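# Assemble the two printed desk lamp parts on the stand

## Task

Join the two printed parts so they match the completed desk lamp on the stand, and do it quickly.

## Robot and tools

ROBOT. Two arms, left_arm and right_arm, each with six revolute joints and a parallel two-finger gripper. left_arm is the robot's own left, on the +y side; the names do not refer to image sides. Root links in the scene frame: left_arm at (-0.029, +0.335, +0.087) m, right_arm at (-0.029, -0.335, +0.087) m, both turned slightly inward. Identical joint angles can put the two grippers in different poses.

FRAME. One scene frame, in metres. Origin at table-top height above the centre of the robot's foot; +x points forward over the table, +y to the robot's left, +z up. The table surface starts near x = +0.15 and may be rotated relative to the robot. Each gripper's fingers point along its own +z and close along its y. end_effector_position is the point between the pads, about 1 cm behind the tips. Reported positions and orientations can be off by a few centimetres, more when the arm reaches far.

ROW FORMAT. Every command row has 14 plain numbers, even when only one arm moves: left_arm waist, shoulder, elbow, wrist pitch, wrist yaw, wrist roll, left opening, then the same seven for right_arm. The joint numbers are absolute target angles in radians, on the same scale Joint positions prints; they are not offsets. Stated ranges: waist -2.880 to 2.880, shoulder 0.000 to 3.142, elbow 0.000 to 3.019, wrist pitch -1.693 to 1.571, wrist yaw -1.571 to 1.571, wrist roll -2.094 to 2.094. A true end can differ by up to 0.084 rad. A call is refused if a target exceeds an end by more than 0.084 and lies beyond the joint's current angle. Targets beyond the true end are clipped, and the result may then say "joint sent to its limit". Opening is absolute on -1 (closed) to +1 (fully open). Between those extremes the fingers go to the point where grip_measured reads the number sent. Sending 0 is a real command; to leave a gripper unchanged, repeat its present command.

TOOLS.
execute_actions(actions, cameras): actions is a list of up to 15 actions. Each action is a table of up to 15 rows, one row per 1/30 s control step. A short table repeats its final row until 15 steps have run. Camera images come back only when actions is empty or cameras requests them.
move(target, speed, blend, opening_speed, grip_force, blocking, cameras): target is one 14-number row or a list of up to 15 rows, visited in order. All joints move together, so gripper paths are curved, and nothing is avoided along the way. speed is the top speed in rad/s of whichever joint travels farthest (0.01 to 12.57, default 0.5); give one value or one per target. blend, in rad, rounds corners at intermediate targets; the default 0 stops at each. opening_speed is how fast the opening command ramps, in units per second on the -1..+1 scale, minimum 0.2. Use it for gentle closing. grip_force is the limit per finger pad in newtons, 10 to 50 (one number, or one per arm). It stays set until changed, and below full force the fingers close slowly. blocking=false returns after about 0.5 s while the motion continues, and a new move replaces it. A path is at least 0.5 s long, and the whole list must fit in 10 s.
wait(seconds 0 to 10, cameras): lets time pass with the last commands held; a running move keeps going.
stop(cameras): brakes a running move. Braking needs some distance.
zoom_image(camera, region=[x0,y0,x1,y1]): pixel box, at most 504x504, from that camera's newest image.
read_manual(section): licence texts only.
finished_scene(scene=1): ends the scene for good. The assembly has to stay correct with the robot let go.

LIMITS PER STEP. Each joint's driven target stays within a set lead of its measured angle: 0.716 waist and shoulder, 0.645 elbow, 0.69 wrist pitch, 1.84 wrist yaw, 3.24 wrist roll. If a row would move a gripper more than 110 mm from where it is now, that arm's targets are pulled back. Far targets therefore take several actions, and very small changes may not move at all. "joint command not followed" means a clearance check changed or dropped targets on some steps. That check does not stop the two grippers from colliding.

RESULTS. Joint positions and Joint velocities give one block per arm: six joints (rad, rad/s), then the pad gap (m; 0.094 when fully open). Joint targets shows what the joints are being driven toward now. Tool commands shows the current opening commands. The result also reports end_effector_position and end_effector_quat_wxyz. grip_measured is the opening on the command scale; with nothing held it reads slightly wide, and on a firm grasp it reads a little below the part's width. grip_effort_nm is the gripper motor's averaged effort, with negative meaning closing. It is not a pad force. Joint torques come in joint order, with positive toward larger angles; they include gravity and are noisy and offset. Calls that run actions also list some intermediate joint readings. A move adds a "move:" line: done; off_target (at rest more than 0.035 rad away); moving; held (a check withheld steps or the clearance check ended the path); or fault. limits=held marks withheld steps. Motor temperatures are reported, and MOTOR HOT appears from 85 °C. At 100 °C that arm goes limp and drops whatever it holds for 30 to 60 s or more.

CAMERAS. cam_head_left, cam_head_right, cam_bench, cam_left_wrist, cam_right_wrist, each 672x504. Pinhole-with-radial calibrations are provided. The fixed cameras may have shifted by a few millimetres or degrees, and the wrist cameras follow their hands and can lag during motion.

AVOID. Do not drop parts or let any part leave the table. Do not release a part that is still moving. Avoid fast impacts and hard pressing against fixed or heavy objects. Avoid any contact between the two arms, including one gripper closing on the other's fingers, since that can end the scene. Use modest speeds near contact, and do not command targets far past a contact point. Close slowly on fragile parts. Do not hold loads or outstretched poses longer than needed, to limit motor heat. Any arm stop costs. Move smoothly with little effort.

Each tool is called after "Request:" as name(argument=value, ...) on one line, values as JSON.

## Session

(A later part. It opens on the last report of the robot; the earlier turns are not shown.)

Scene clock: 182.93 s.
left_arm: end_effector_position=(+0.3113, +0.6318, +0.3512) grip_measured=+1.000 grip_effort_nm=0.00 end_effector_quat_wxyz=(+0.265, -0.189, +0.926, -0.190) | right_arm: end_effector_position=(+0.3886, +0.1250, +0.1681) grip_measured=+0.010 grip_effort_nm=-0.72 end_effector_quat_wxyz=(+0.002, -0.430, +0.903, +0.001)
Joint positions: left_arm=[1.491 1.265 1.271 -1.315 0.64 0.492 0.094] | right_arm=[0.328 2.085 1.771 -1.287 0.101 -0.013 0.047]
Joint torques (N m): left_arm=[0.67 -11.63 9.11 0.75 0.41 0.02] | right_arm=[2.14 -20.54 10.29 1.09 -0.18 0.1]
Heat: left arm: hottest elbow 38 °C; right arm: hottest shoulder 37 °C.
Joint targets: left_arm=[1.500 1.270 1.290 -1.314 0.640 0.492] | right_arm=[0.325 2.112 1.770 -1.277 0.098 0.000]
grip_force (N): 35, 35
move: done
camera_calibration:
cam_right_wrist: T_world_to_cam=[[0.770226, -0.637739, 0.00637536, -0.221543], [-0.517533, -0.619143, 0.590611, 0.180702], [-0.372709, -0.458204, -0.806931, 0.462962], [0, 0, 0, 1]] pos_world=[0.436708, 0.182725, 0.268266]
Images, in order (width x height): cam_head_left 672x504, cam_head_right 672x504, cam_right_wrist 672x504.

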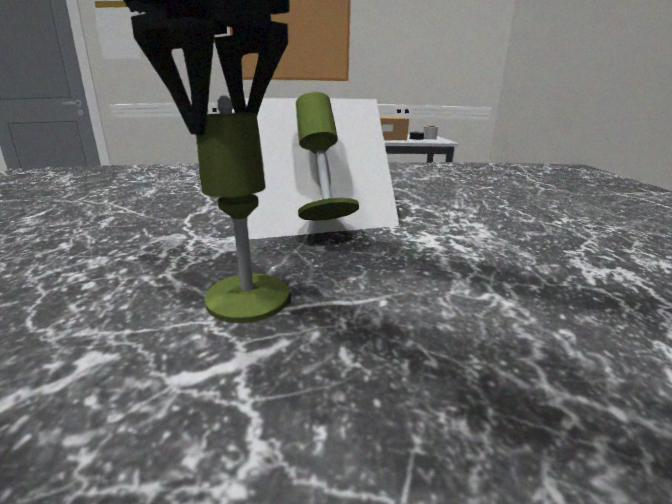

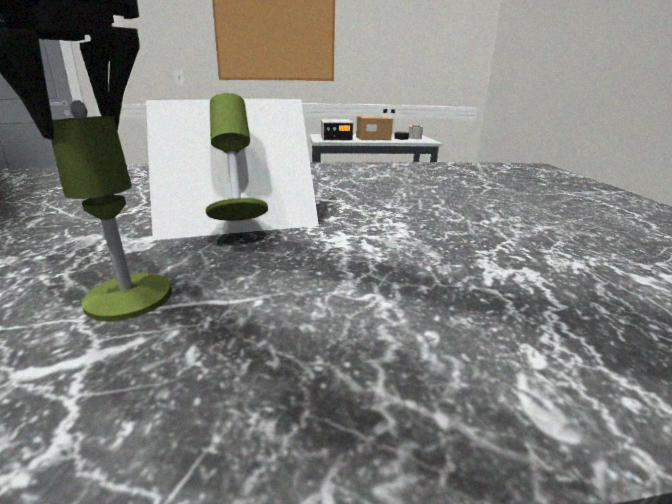

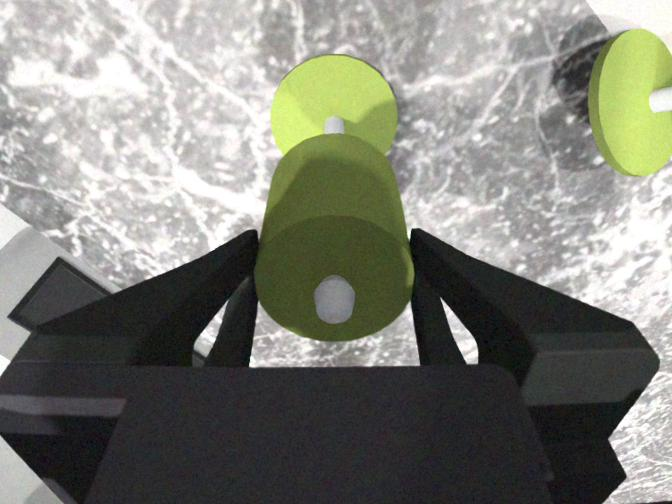

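Request:
move(target=[1.5,1.27,1.29,-1.314,0.64,0.492,1,0.314,2.113,1.772,-1.277,0.098,0,-0.15], speed=0.1, cameras=["cam_head_left","cam_head_right"])

Request:
zoom_image(camera="cam_head_left", region=[180, 80, 300, 240])

Request:
zoom_image(camera="cam_head_right", region=[40, 80, 160, 240])

Scene clock: 191.50 s.
left_arm: end_effector_position=(+0.3113, +0.6318, +0.3512) grip_measured=+1.000 grip_effort_nm=0.00 end_effector_quat_wxyz=(+0.265, -0.189, +0.926, -0.190) | right_arm: end_effector_position=(+0.3905, +0.1233, +0.1676) grip_measured=+0.010 grip_effort_nm=-0.72 end_effector_quat_wxyz=(+0.002, -0.428, +0.904, +0.001)
Joint positions: left_arm=[1.491 1.265 1.271 -1.315 0.64 0.492 0.094] | right_arm=[0.324 2.086 1.771 -1.287 0.101 -0.013 0.047]
Joint torques (N m): left_arm=[0.91 -11.75 9.16 0.81 0.41 0.03] | right_arm=[1.49 -20.42 10.51 1.09 -0.17 0.1]
Heat: left arm: hottest elbow 38 °C; right arm: hottest elbow 37 °C.
Joint targets: left_arm=[1.500 1.270 1.290 -1.314 0.640 0.492] | right_arm=[0.314 2.113 1.772 -1.277 0.098 0.000]
grip_force (N): 35, 35
move: done
Images, in order (width x height): cam_head_left 672x504, cam_head_right 672x504.

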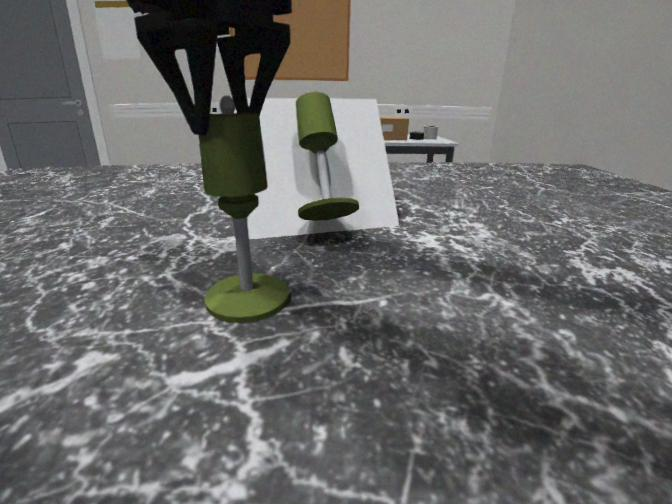

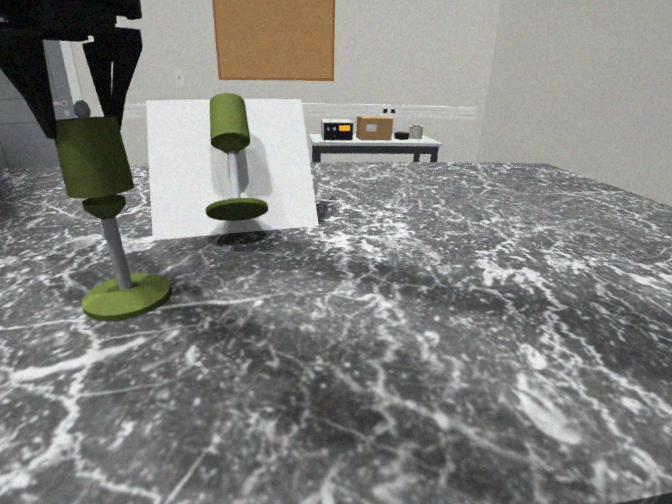

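Scaled by 3.150 from the camera's 672x504 image, which has a finer 960x720 frame.

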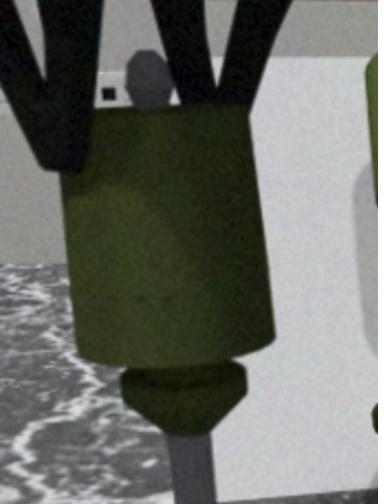

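Scaled by 3.150 from the camera's 672x504 image, which has a finer 960x720 frame.

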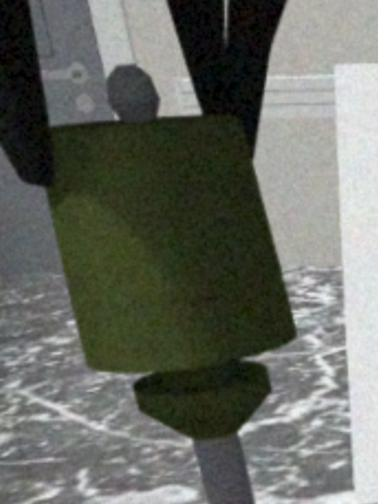

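Request:
move(target=[1.5,1.27,1.29,-1.314,0.64,0.492,1,0.310,2.117,1.762,-1.264,0.098,0,-0.15], speed=0.1, cameras=["cam_head_left","cam_head_right"])

Request:
zoom_image(camera="cam_head_left", region=[180, 80, 300, 240])

Request:
zoom_image(camera="cam_head_right", region=[40, 80, 160, 240])

Scene clock: 197.33 s.
left_arm: end_effector_position=(+0.3113, +0.6318, +0.3512) grip_measured=+1.000 grip_effort_nm=0.00 end_effector_quat_wxyz=(+0.265, -0.189, +0.926, -0.190) | right_arm: end_effector_position=(+0.3918, +0.1221, +0.1620) grip_measured=+0.010 grip_effort_nm=-0.72 end_effector_quat_wxyz=(+0.002, -0.426, +0.905, +0.001)
Joint positions: left_arm=[1.491 1.265 1.271 -1.315 0.64 0.492 0.094] | right_arm=[0.32 2.09 1.763 -1.274 0.101 -0.013 0.047]
Joint torques (N m): left_arm=[0.79 -11.87 9.14 0.76 0.42 0.02] | right_arm=[1.49 -20.48 10.3 1.09 -0.16 0.1]
Heat: left arm: hottest elbow 38 °C; right arm: hottest elbow 37 °C.
Joint targets: left_arm=[1.500 1.270 1.290 -1.314 0.640 0.492] | right_arm=[0.310 2.117 1.762 -1.264 0.098 0.000]
grip_force (N): 35, 35
move: done
Images, in order (width x height): cam_head_left 672x504, cam_head_right 672x504.

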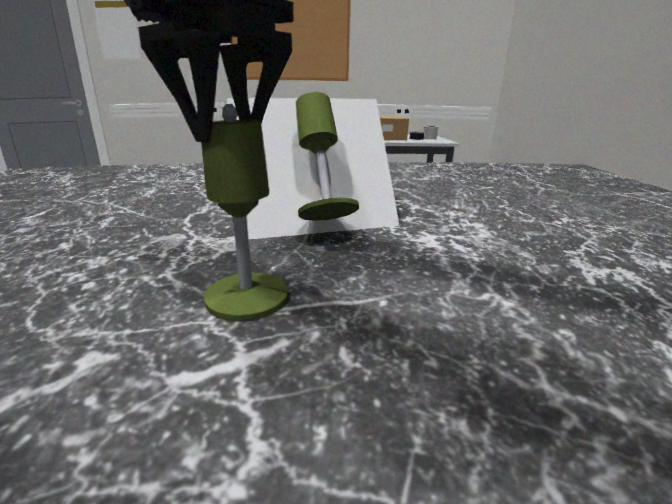

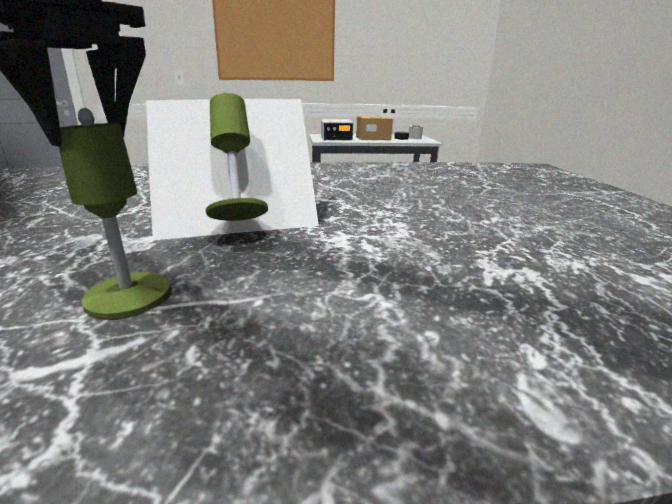

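Scaled by 3.150 from the camera's 672x504 image, which has a finer 960x720 frame.

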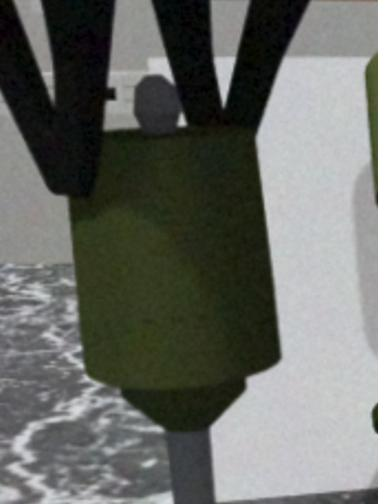

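Scaled by 3.150 from the camera's 672x504 image, which has a finer 960x720 frame.

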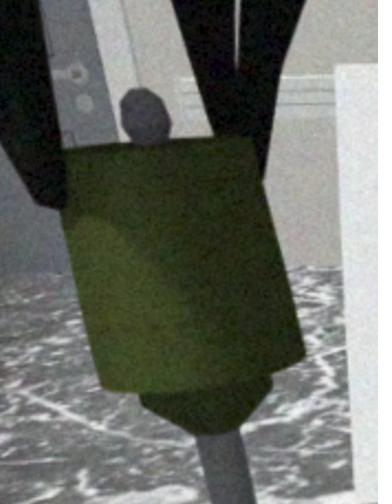

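Request:
move(target=[1.5,1.27,1.29,-1.314,0.64,0.492,1,0.310,2.12,1.757,-1.257,0.098,0,-0.15], speed=0.1, cameras=["cam_head_left","cam_head_right"])

Request:
zoom_image(camera="cam_head_left", region=[180, 80, 300, 240])

Scene clock: 202.90 s.
left_arm: end_effector_position=(+0.3113, +0.6318, +0.3512) grip_measured=+1.000 grip_effort_nm=0.00 end_effector_quat_wxyz=(+0.265, -0.189, +0.926, -0.190) | right_arm: end_effector_position=(+0.3918, +0.1225, +0.1601) grip_measured=+0.010 grip_effort_nm=-0.72 end_effector_quat_wxyz=(+0.003, -0.426, +0.905, +0.001)
Joint positions: left_arm=[1.491 1.265 1.271 -1.315 0.64 0.492 0.094] | right_arm=[0.32 2.091 1.759 -1.267 0.101 -0.013 0.047]
Joint torques (N m): left_arm=[0.56 -11.75 9.18 0.75 0.42 0.02] | right_arm=[1.49 -20.31 10.22 1.1 -0.16 0.1]
Heat: left arm: hottest elbow 38 °C; right arm: hottest shoulder 36 °C.
Joint targets: left_arm=[1.500 1.270 1.290 -1.314 0.640 0.492] | right_arm=[0.310 2.120 1.757 -1.257 0.098 0.000]
grip_force (N): 35, 35
move: done
Images, in order (width x height): cam_head_left 672x504, cam_head_right 672x504.

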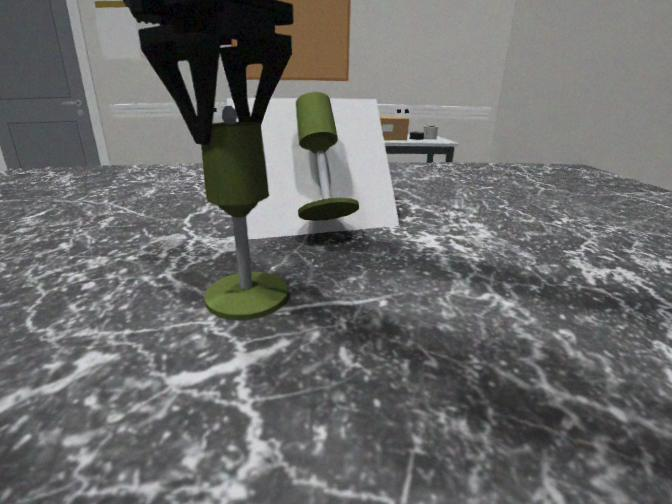

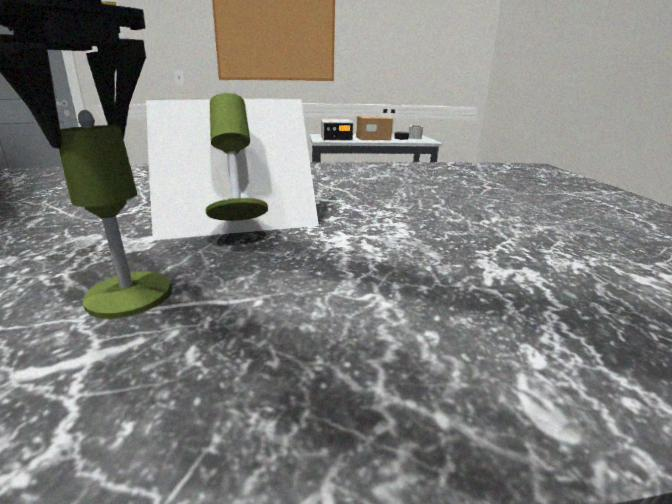

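Scaled by 3.150 from the camera's 672x504 image, which has a finer 960x720 frame.

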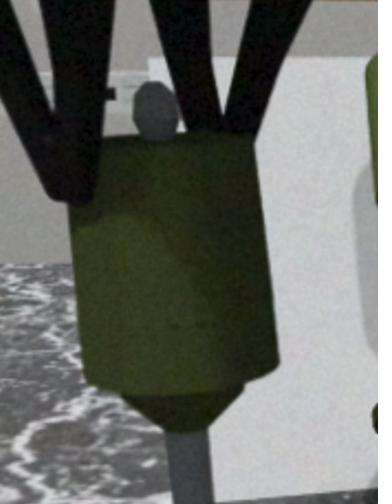

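Request:
move(target=[1.5,1.27,1.29,-1.314,0.64,0.492,1,0.310,2.124,1.752,-1.248,0.098,0,-0.15], speed=0.1, cameras=["cam_head_left","cam_head_right"])

Request:
zoom_image(camera="cam_head_left", region=[180, 80, 300, 240])

Request:
zoom_image(camera="cam_head_left", region=[270, 80, 390, 240])

Scene clock: 209.77 s.
left_arm: end_effector_position=(+0.3113, +0.6318, +0.3512) grip_measured=+1.000 grip_effort_nm=0.00 end_effector_quat_wxyz=(+0.265, -0.189, +0.926, -0.190) | right_arm: end_effector_position=(+0.3927, +0.1235, +0.1601) grip_measured=+0.010 grip_effort_nm=-0.71 end_effector_quat_wxyz=(+0.005, -0.426, +0.905, +0.002)
Joint positions: left_arm=[1.491 1.265 1.271 -1.315 0.64 0.492 0.094] | right_arm=[0.32 2.091 1.759 -1.262 0.101 -0.013 0.047]
Joint torques (N m): left_arm=[0.85 -11.52 9.14 0.79 0.4 0.02] | right_arm=[1.44 -19.96 9.77 1.26 -0.16 0.1]
Heat: left arm: hottest elbow 38 °C; right arm: hottest elbow 37 °C.
Joint targets: left_arm=[1.500 1.270 1.290 -1.314 0.640 0.492] | right_arm=[0.310 2.124 1.752 -1.248 0.098 0.000]
grip_force (N): 35, 35
move: done
Images, in order (width x height): cam_head_left 672x504, cam_head_right 672x504.

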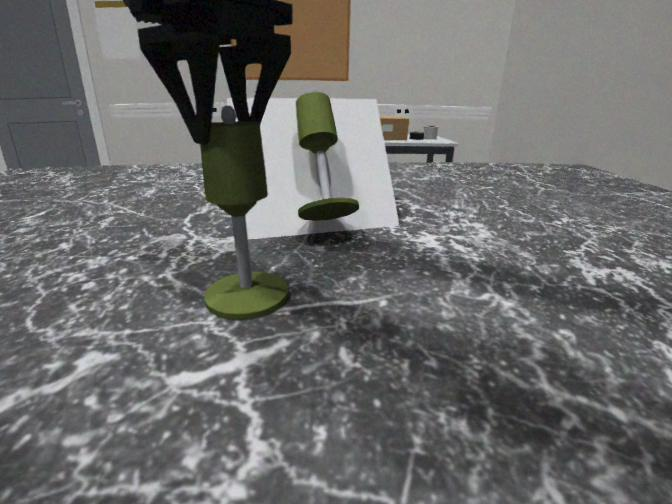

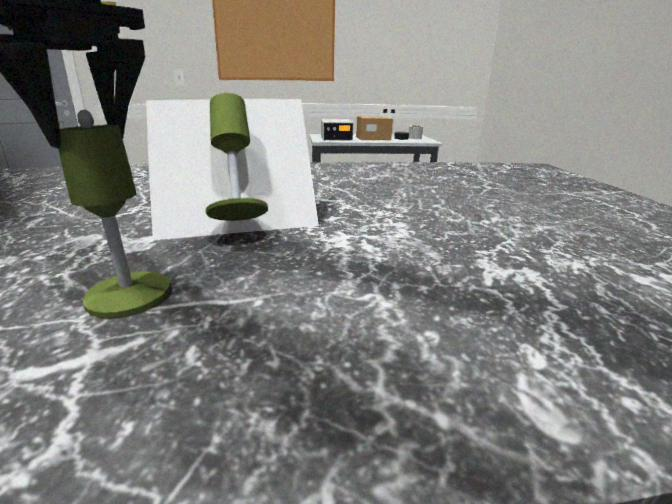

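Scaled by 3.150 from the camera's 672x504 image, which has a finer 960x720 frame.

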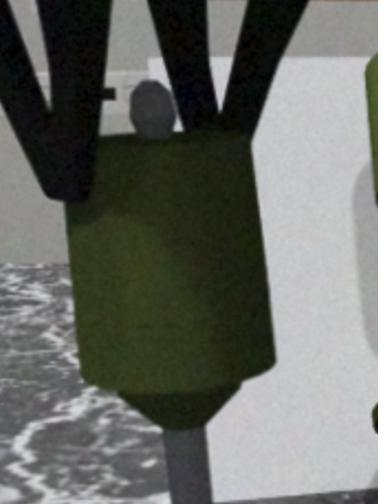

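Scaled by 3.150 from the camera's 672x504 image, which has a finer 960x720 frame.

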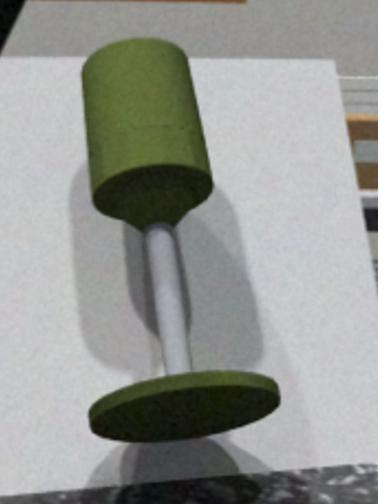

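Request:
move(target=[[1.5,1.27,1.29,-1.314,0.64,0.492,1,0.314,2.12,1.757,-1.257,0.098,0,-0.15],[1.5,1.27,1.29,-1.314,0.64,0.492,1,0.314,2.12,1.757,-1.257,0.098,0,0.6]], speed=0.1, opening_speed=0.4, cameras=["cam_head_left","cam_head_right","cam_right_wrist"])

Request:
zoom_image(camera="cam_head_left", region=[180, 80, 300, 240])

Request:
zoom_image(camera="cam_head_right", region=[40, 80, 160, 240])

Scene clock: 217.77 s.
left_arm: end_effector_position=(+0.3113, +0.6318, +0.3512) grip_measured=+1.000 grip_effort_nm=0.00 end_effector_quat_wxyz=(+0.265, -0.189, +0.926, -0.190) | right_arm: end_effector_position=(+0.3927, +0.1235, +0.1601) grip_measured=+0.598 grip_effort_nm=0.12 end_effector_quat_wxyz=(+0.005, -0.426, +0.905, +0.002)
Joint positions: left_arm=[1.491 1.265 1.271 -1.315 0.64 0.492 0.094] | right_arm=[0.32 2.091 1.759 -1.262 0.101 -0.013 0.075]
Joint torques (N m): left_arm=[0.73 -11.69 9.14 0.8 0.41 0.01] | right_arm=[1.85 -20.31 10.19 0.88 -0.15 0.1]
Heat: left arm: hottest elbow 38 °C; right arm: hottest elbow 37 °C.
Joint targets: left_arm=[1.500 1.270 1.290 -1.314 0.640 0.492] | right_arm=[0.314 2.120 1.757 -1.257 0.098 0.000]
grip_force (N): 35, 35
move: done
camera_calibration:
cam_right_wrist: T_world_to_cam=[[0.764608, -0.644474, 0.00527575, -0.222342], [-0.525007, -0.618083, 0.5851, 0.190292], [-0.37382, -0.450142, -0.810944, 0.457402], [0, 0, 0, 1]] pos_world=[0.440896, 0.180218, 0.26076]
Images, in order (width x height): cam_head_left 672x504, cam_head_right 672x504, cam_right_wrist 672x504.

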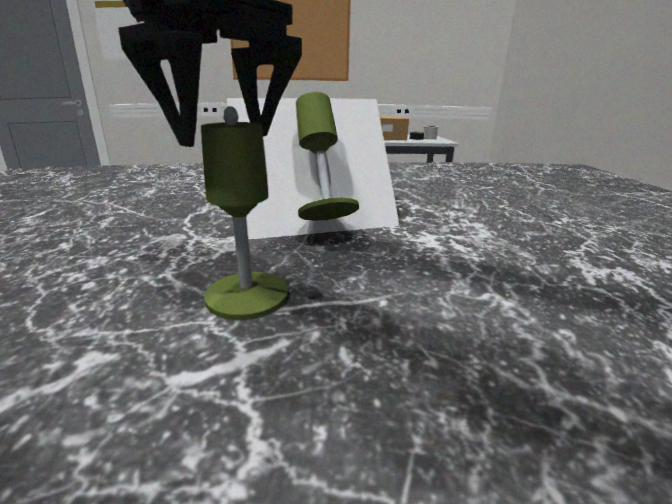

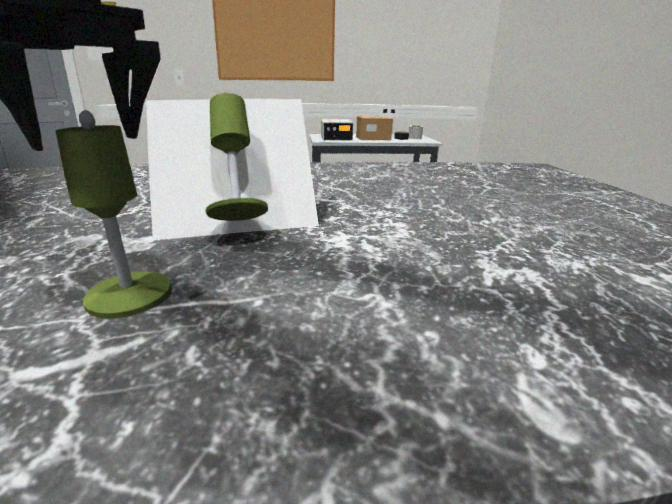

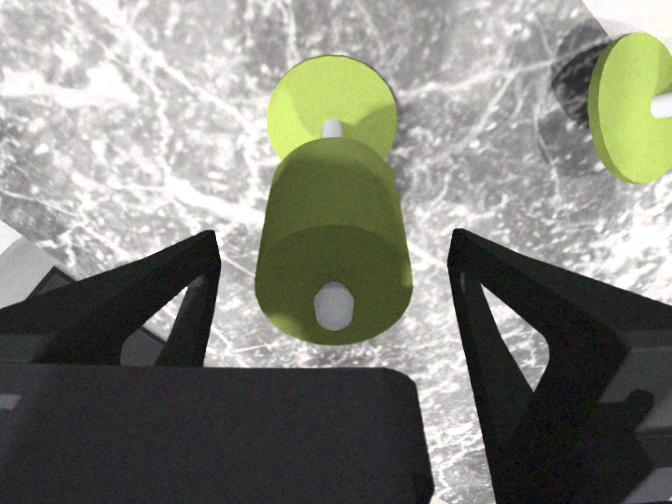

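Scaled by 3.150 from the camera's 672x504 image, which has a finer 960x720 frame.

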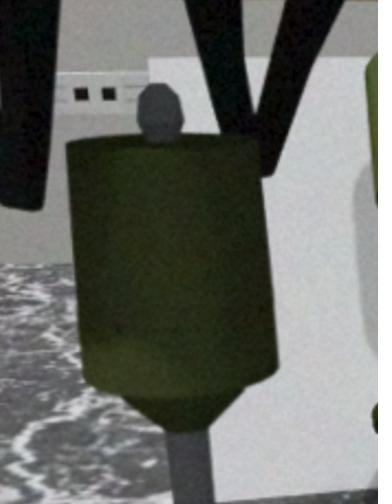

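Scaled by 3.150 from the camera's 672x504 image, which has a finer 960x720 frame.

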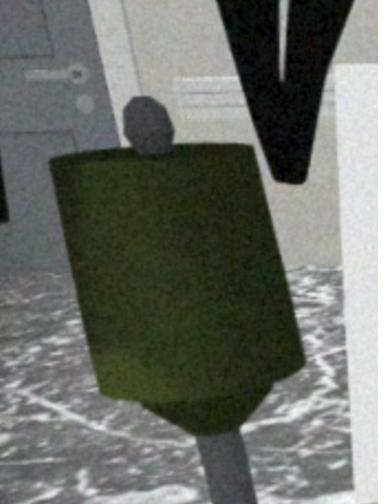

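Request:
move(target=[1.5,1.27,1.29,-1.314,0.64,0.492,1,0.322,2.025,1.87,-1.425,0.098,0,0.8], speed=0.3, opening_speed=0.4, cameras=["cam_head_left","cam_head_right"])

Scene clock: 222.53 s.
left_arm: end_effector_position=(+0.3113, +0.6318, +0.3512) grip_measured=+1.000 grip_effort_nm=0.00 end_effector_quat_wxyz=(+0.265, -0.189, +0.926, -0.190) | right_arm: end_effector_position=(+0.3892, +0.1092, +0.2252) grip_measured=+0.799 grip_effort_nm=0.12 end_effector_quat_wxyz=(-0.004, -0.427, +0.904, -0.002)
Joint positions: left_arm=[1.491 1.265 1.271 -1.315 0.64 0.492 0.094] | right_arm=[0.32 2.025 1.83 -1.417 0.101 -0.013 0.084]
Joint torques (N m): left_arm=[0.73 -11.75 9.07 0.77 0.42 0.02] | right_arm=[2.49 -22.18 14.27 0.27 -0.16 0.1]
Heat: left arm: hottest elbow 38 °C; right arm: hottest elbow 37 °C.
Joint targets: left_arm=[1.500 1.270 1.290 -1.314 0.640 0.492] | right_arm=[0.322 2.025 1.870 -1.425 0.098 0.000]
grip_force (N): 35, 35
move: off_target (right_arm); right_arm: the elbow is farthest, 0.040 rad from its target
Images, in order (width x height): cam_head_left 672x504, cam_head_right 672x504.

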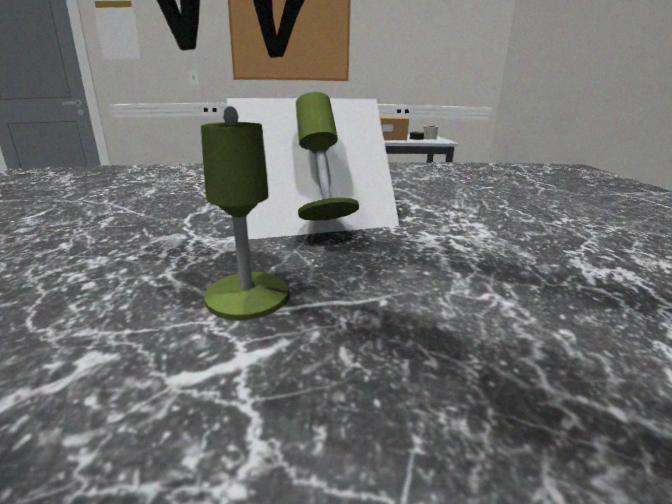

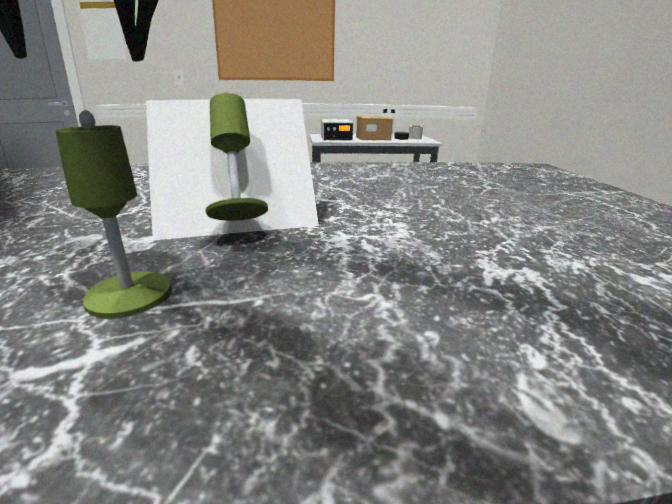

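Request:
finished_scene()

The scene is finished: the task was done.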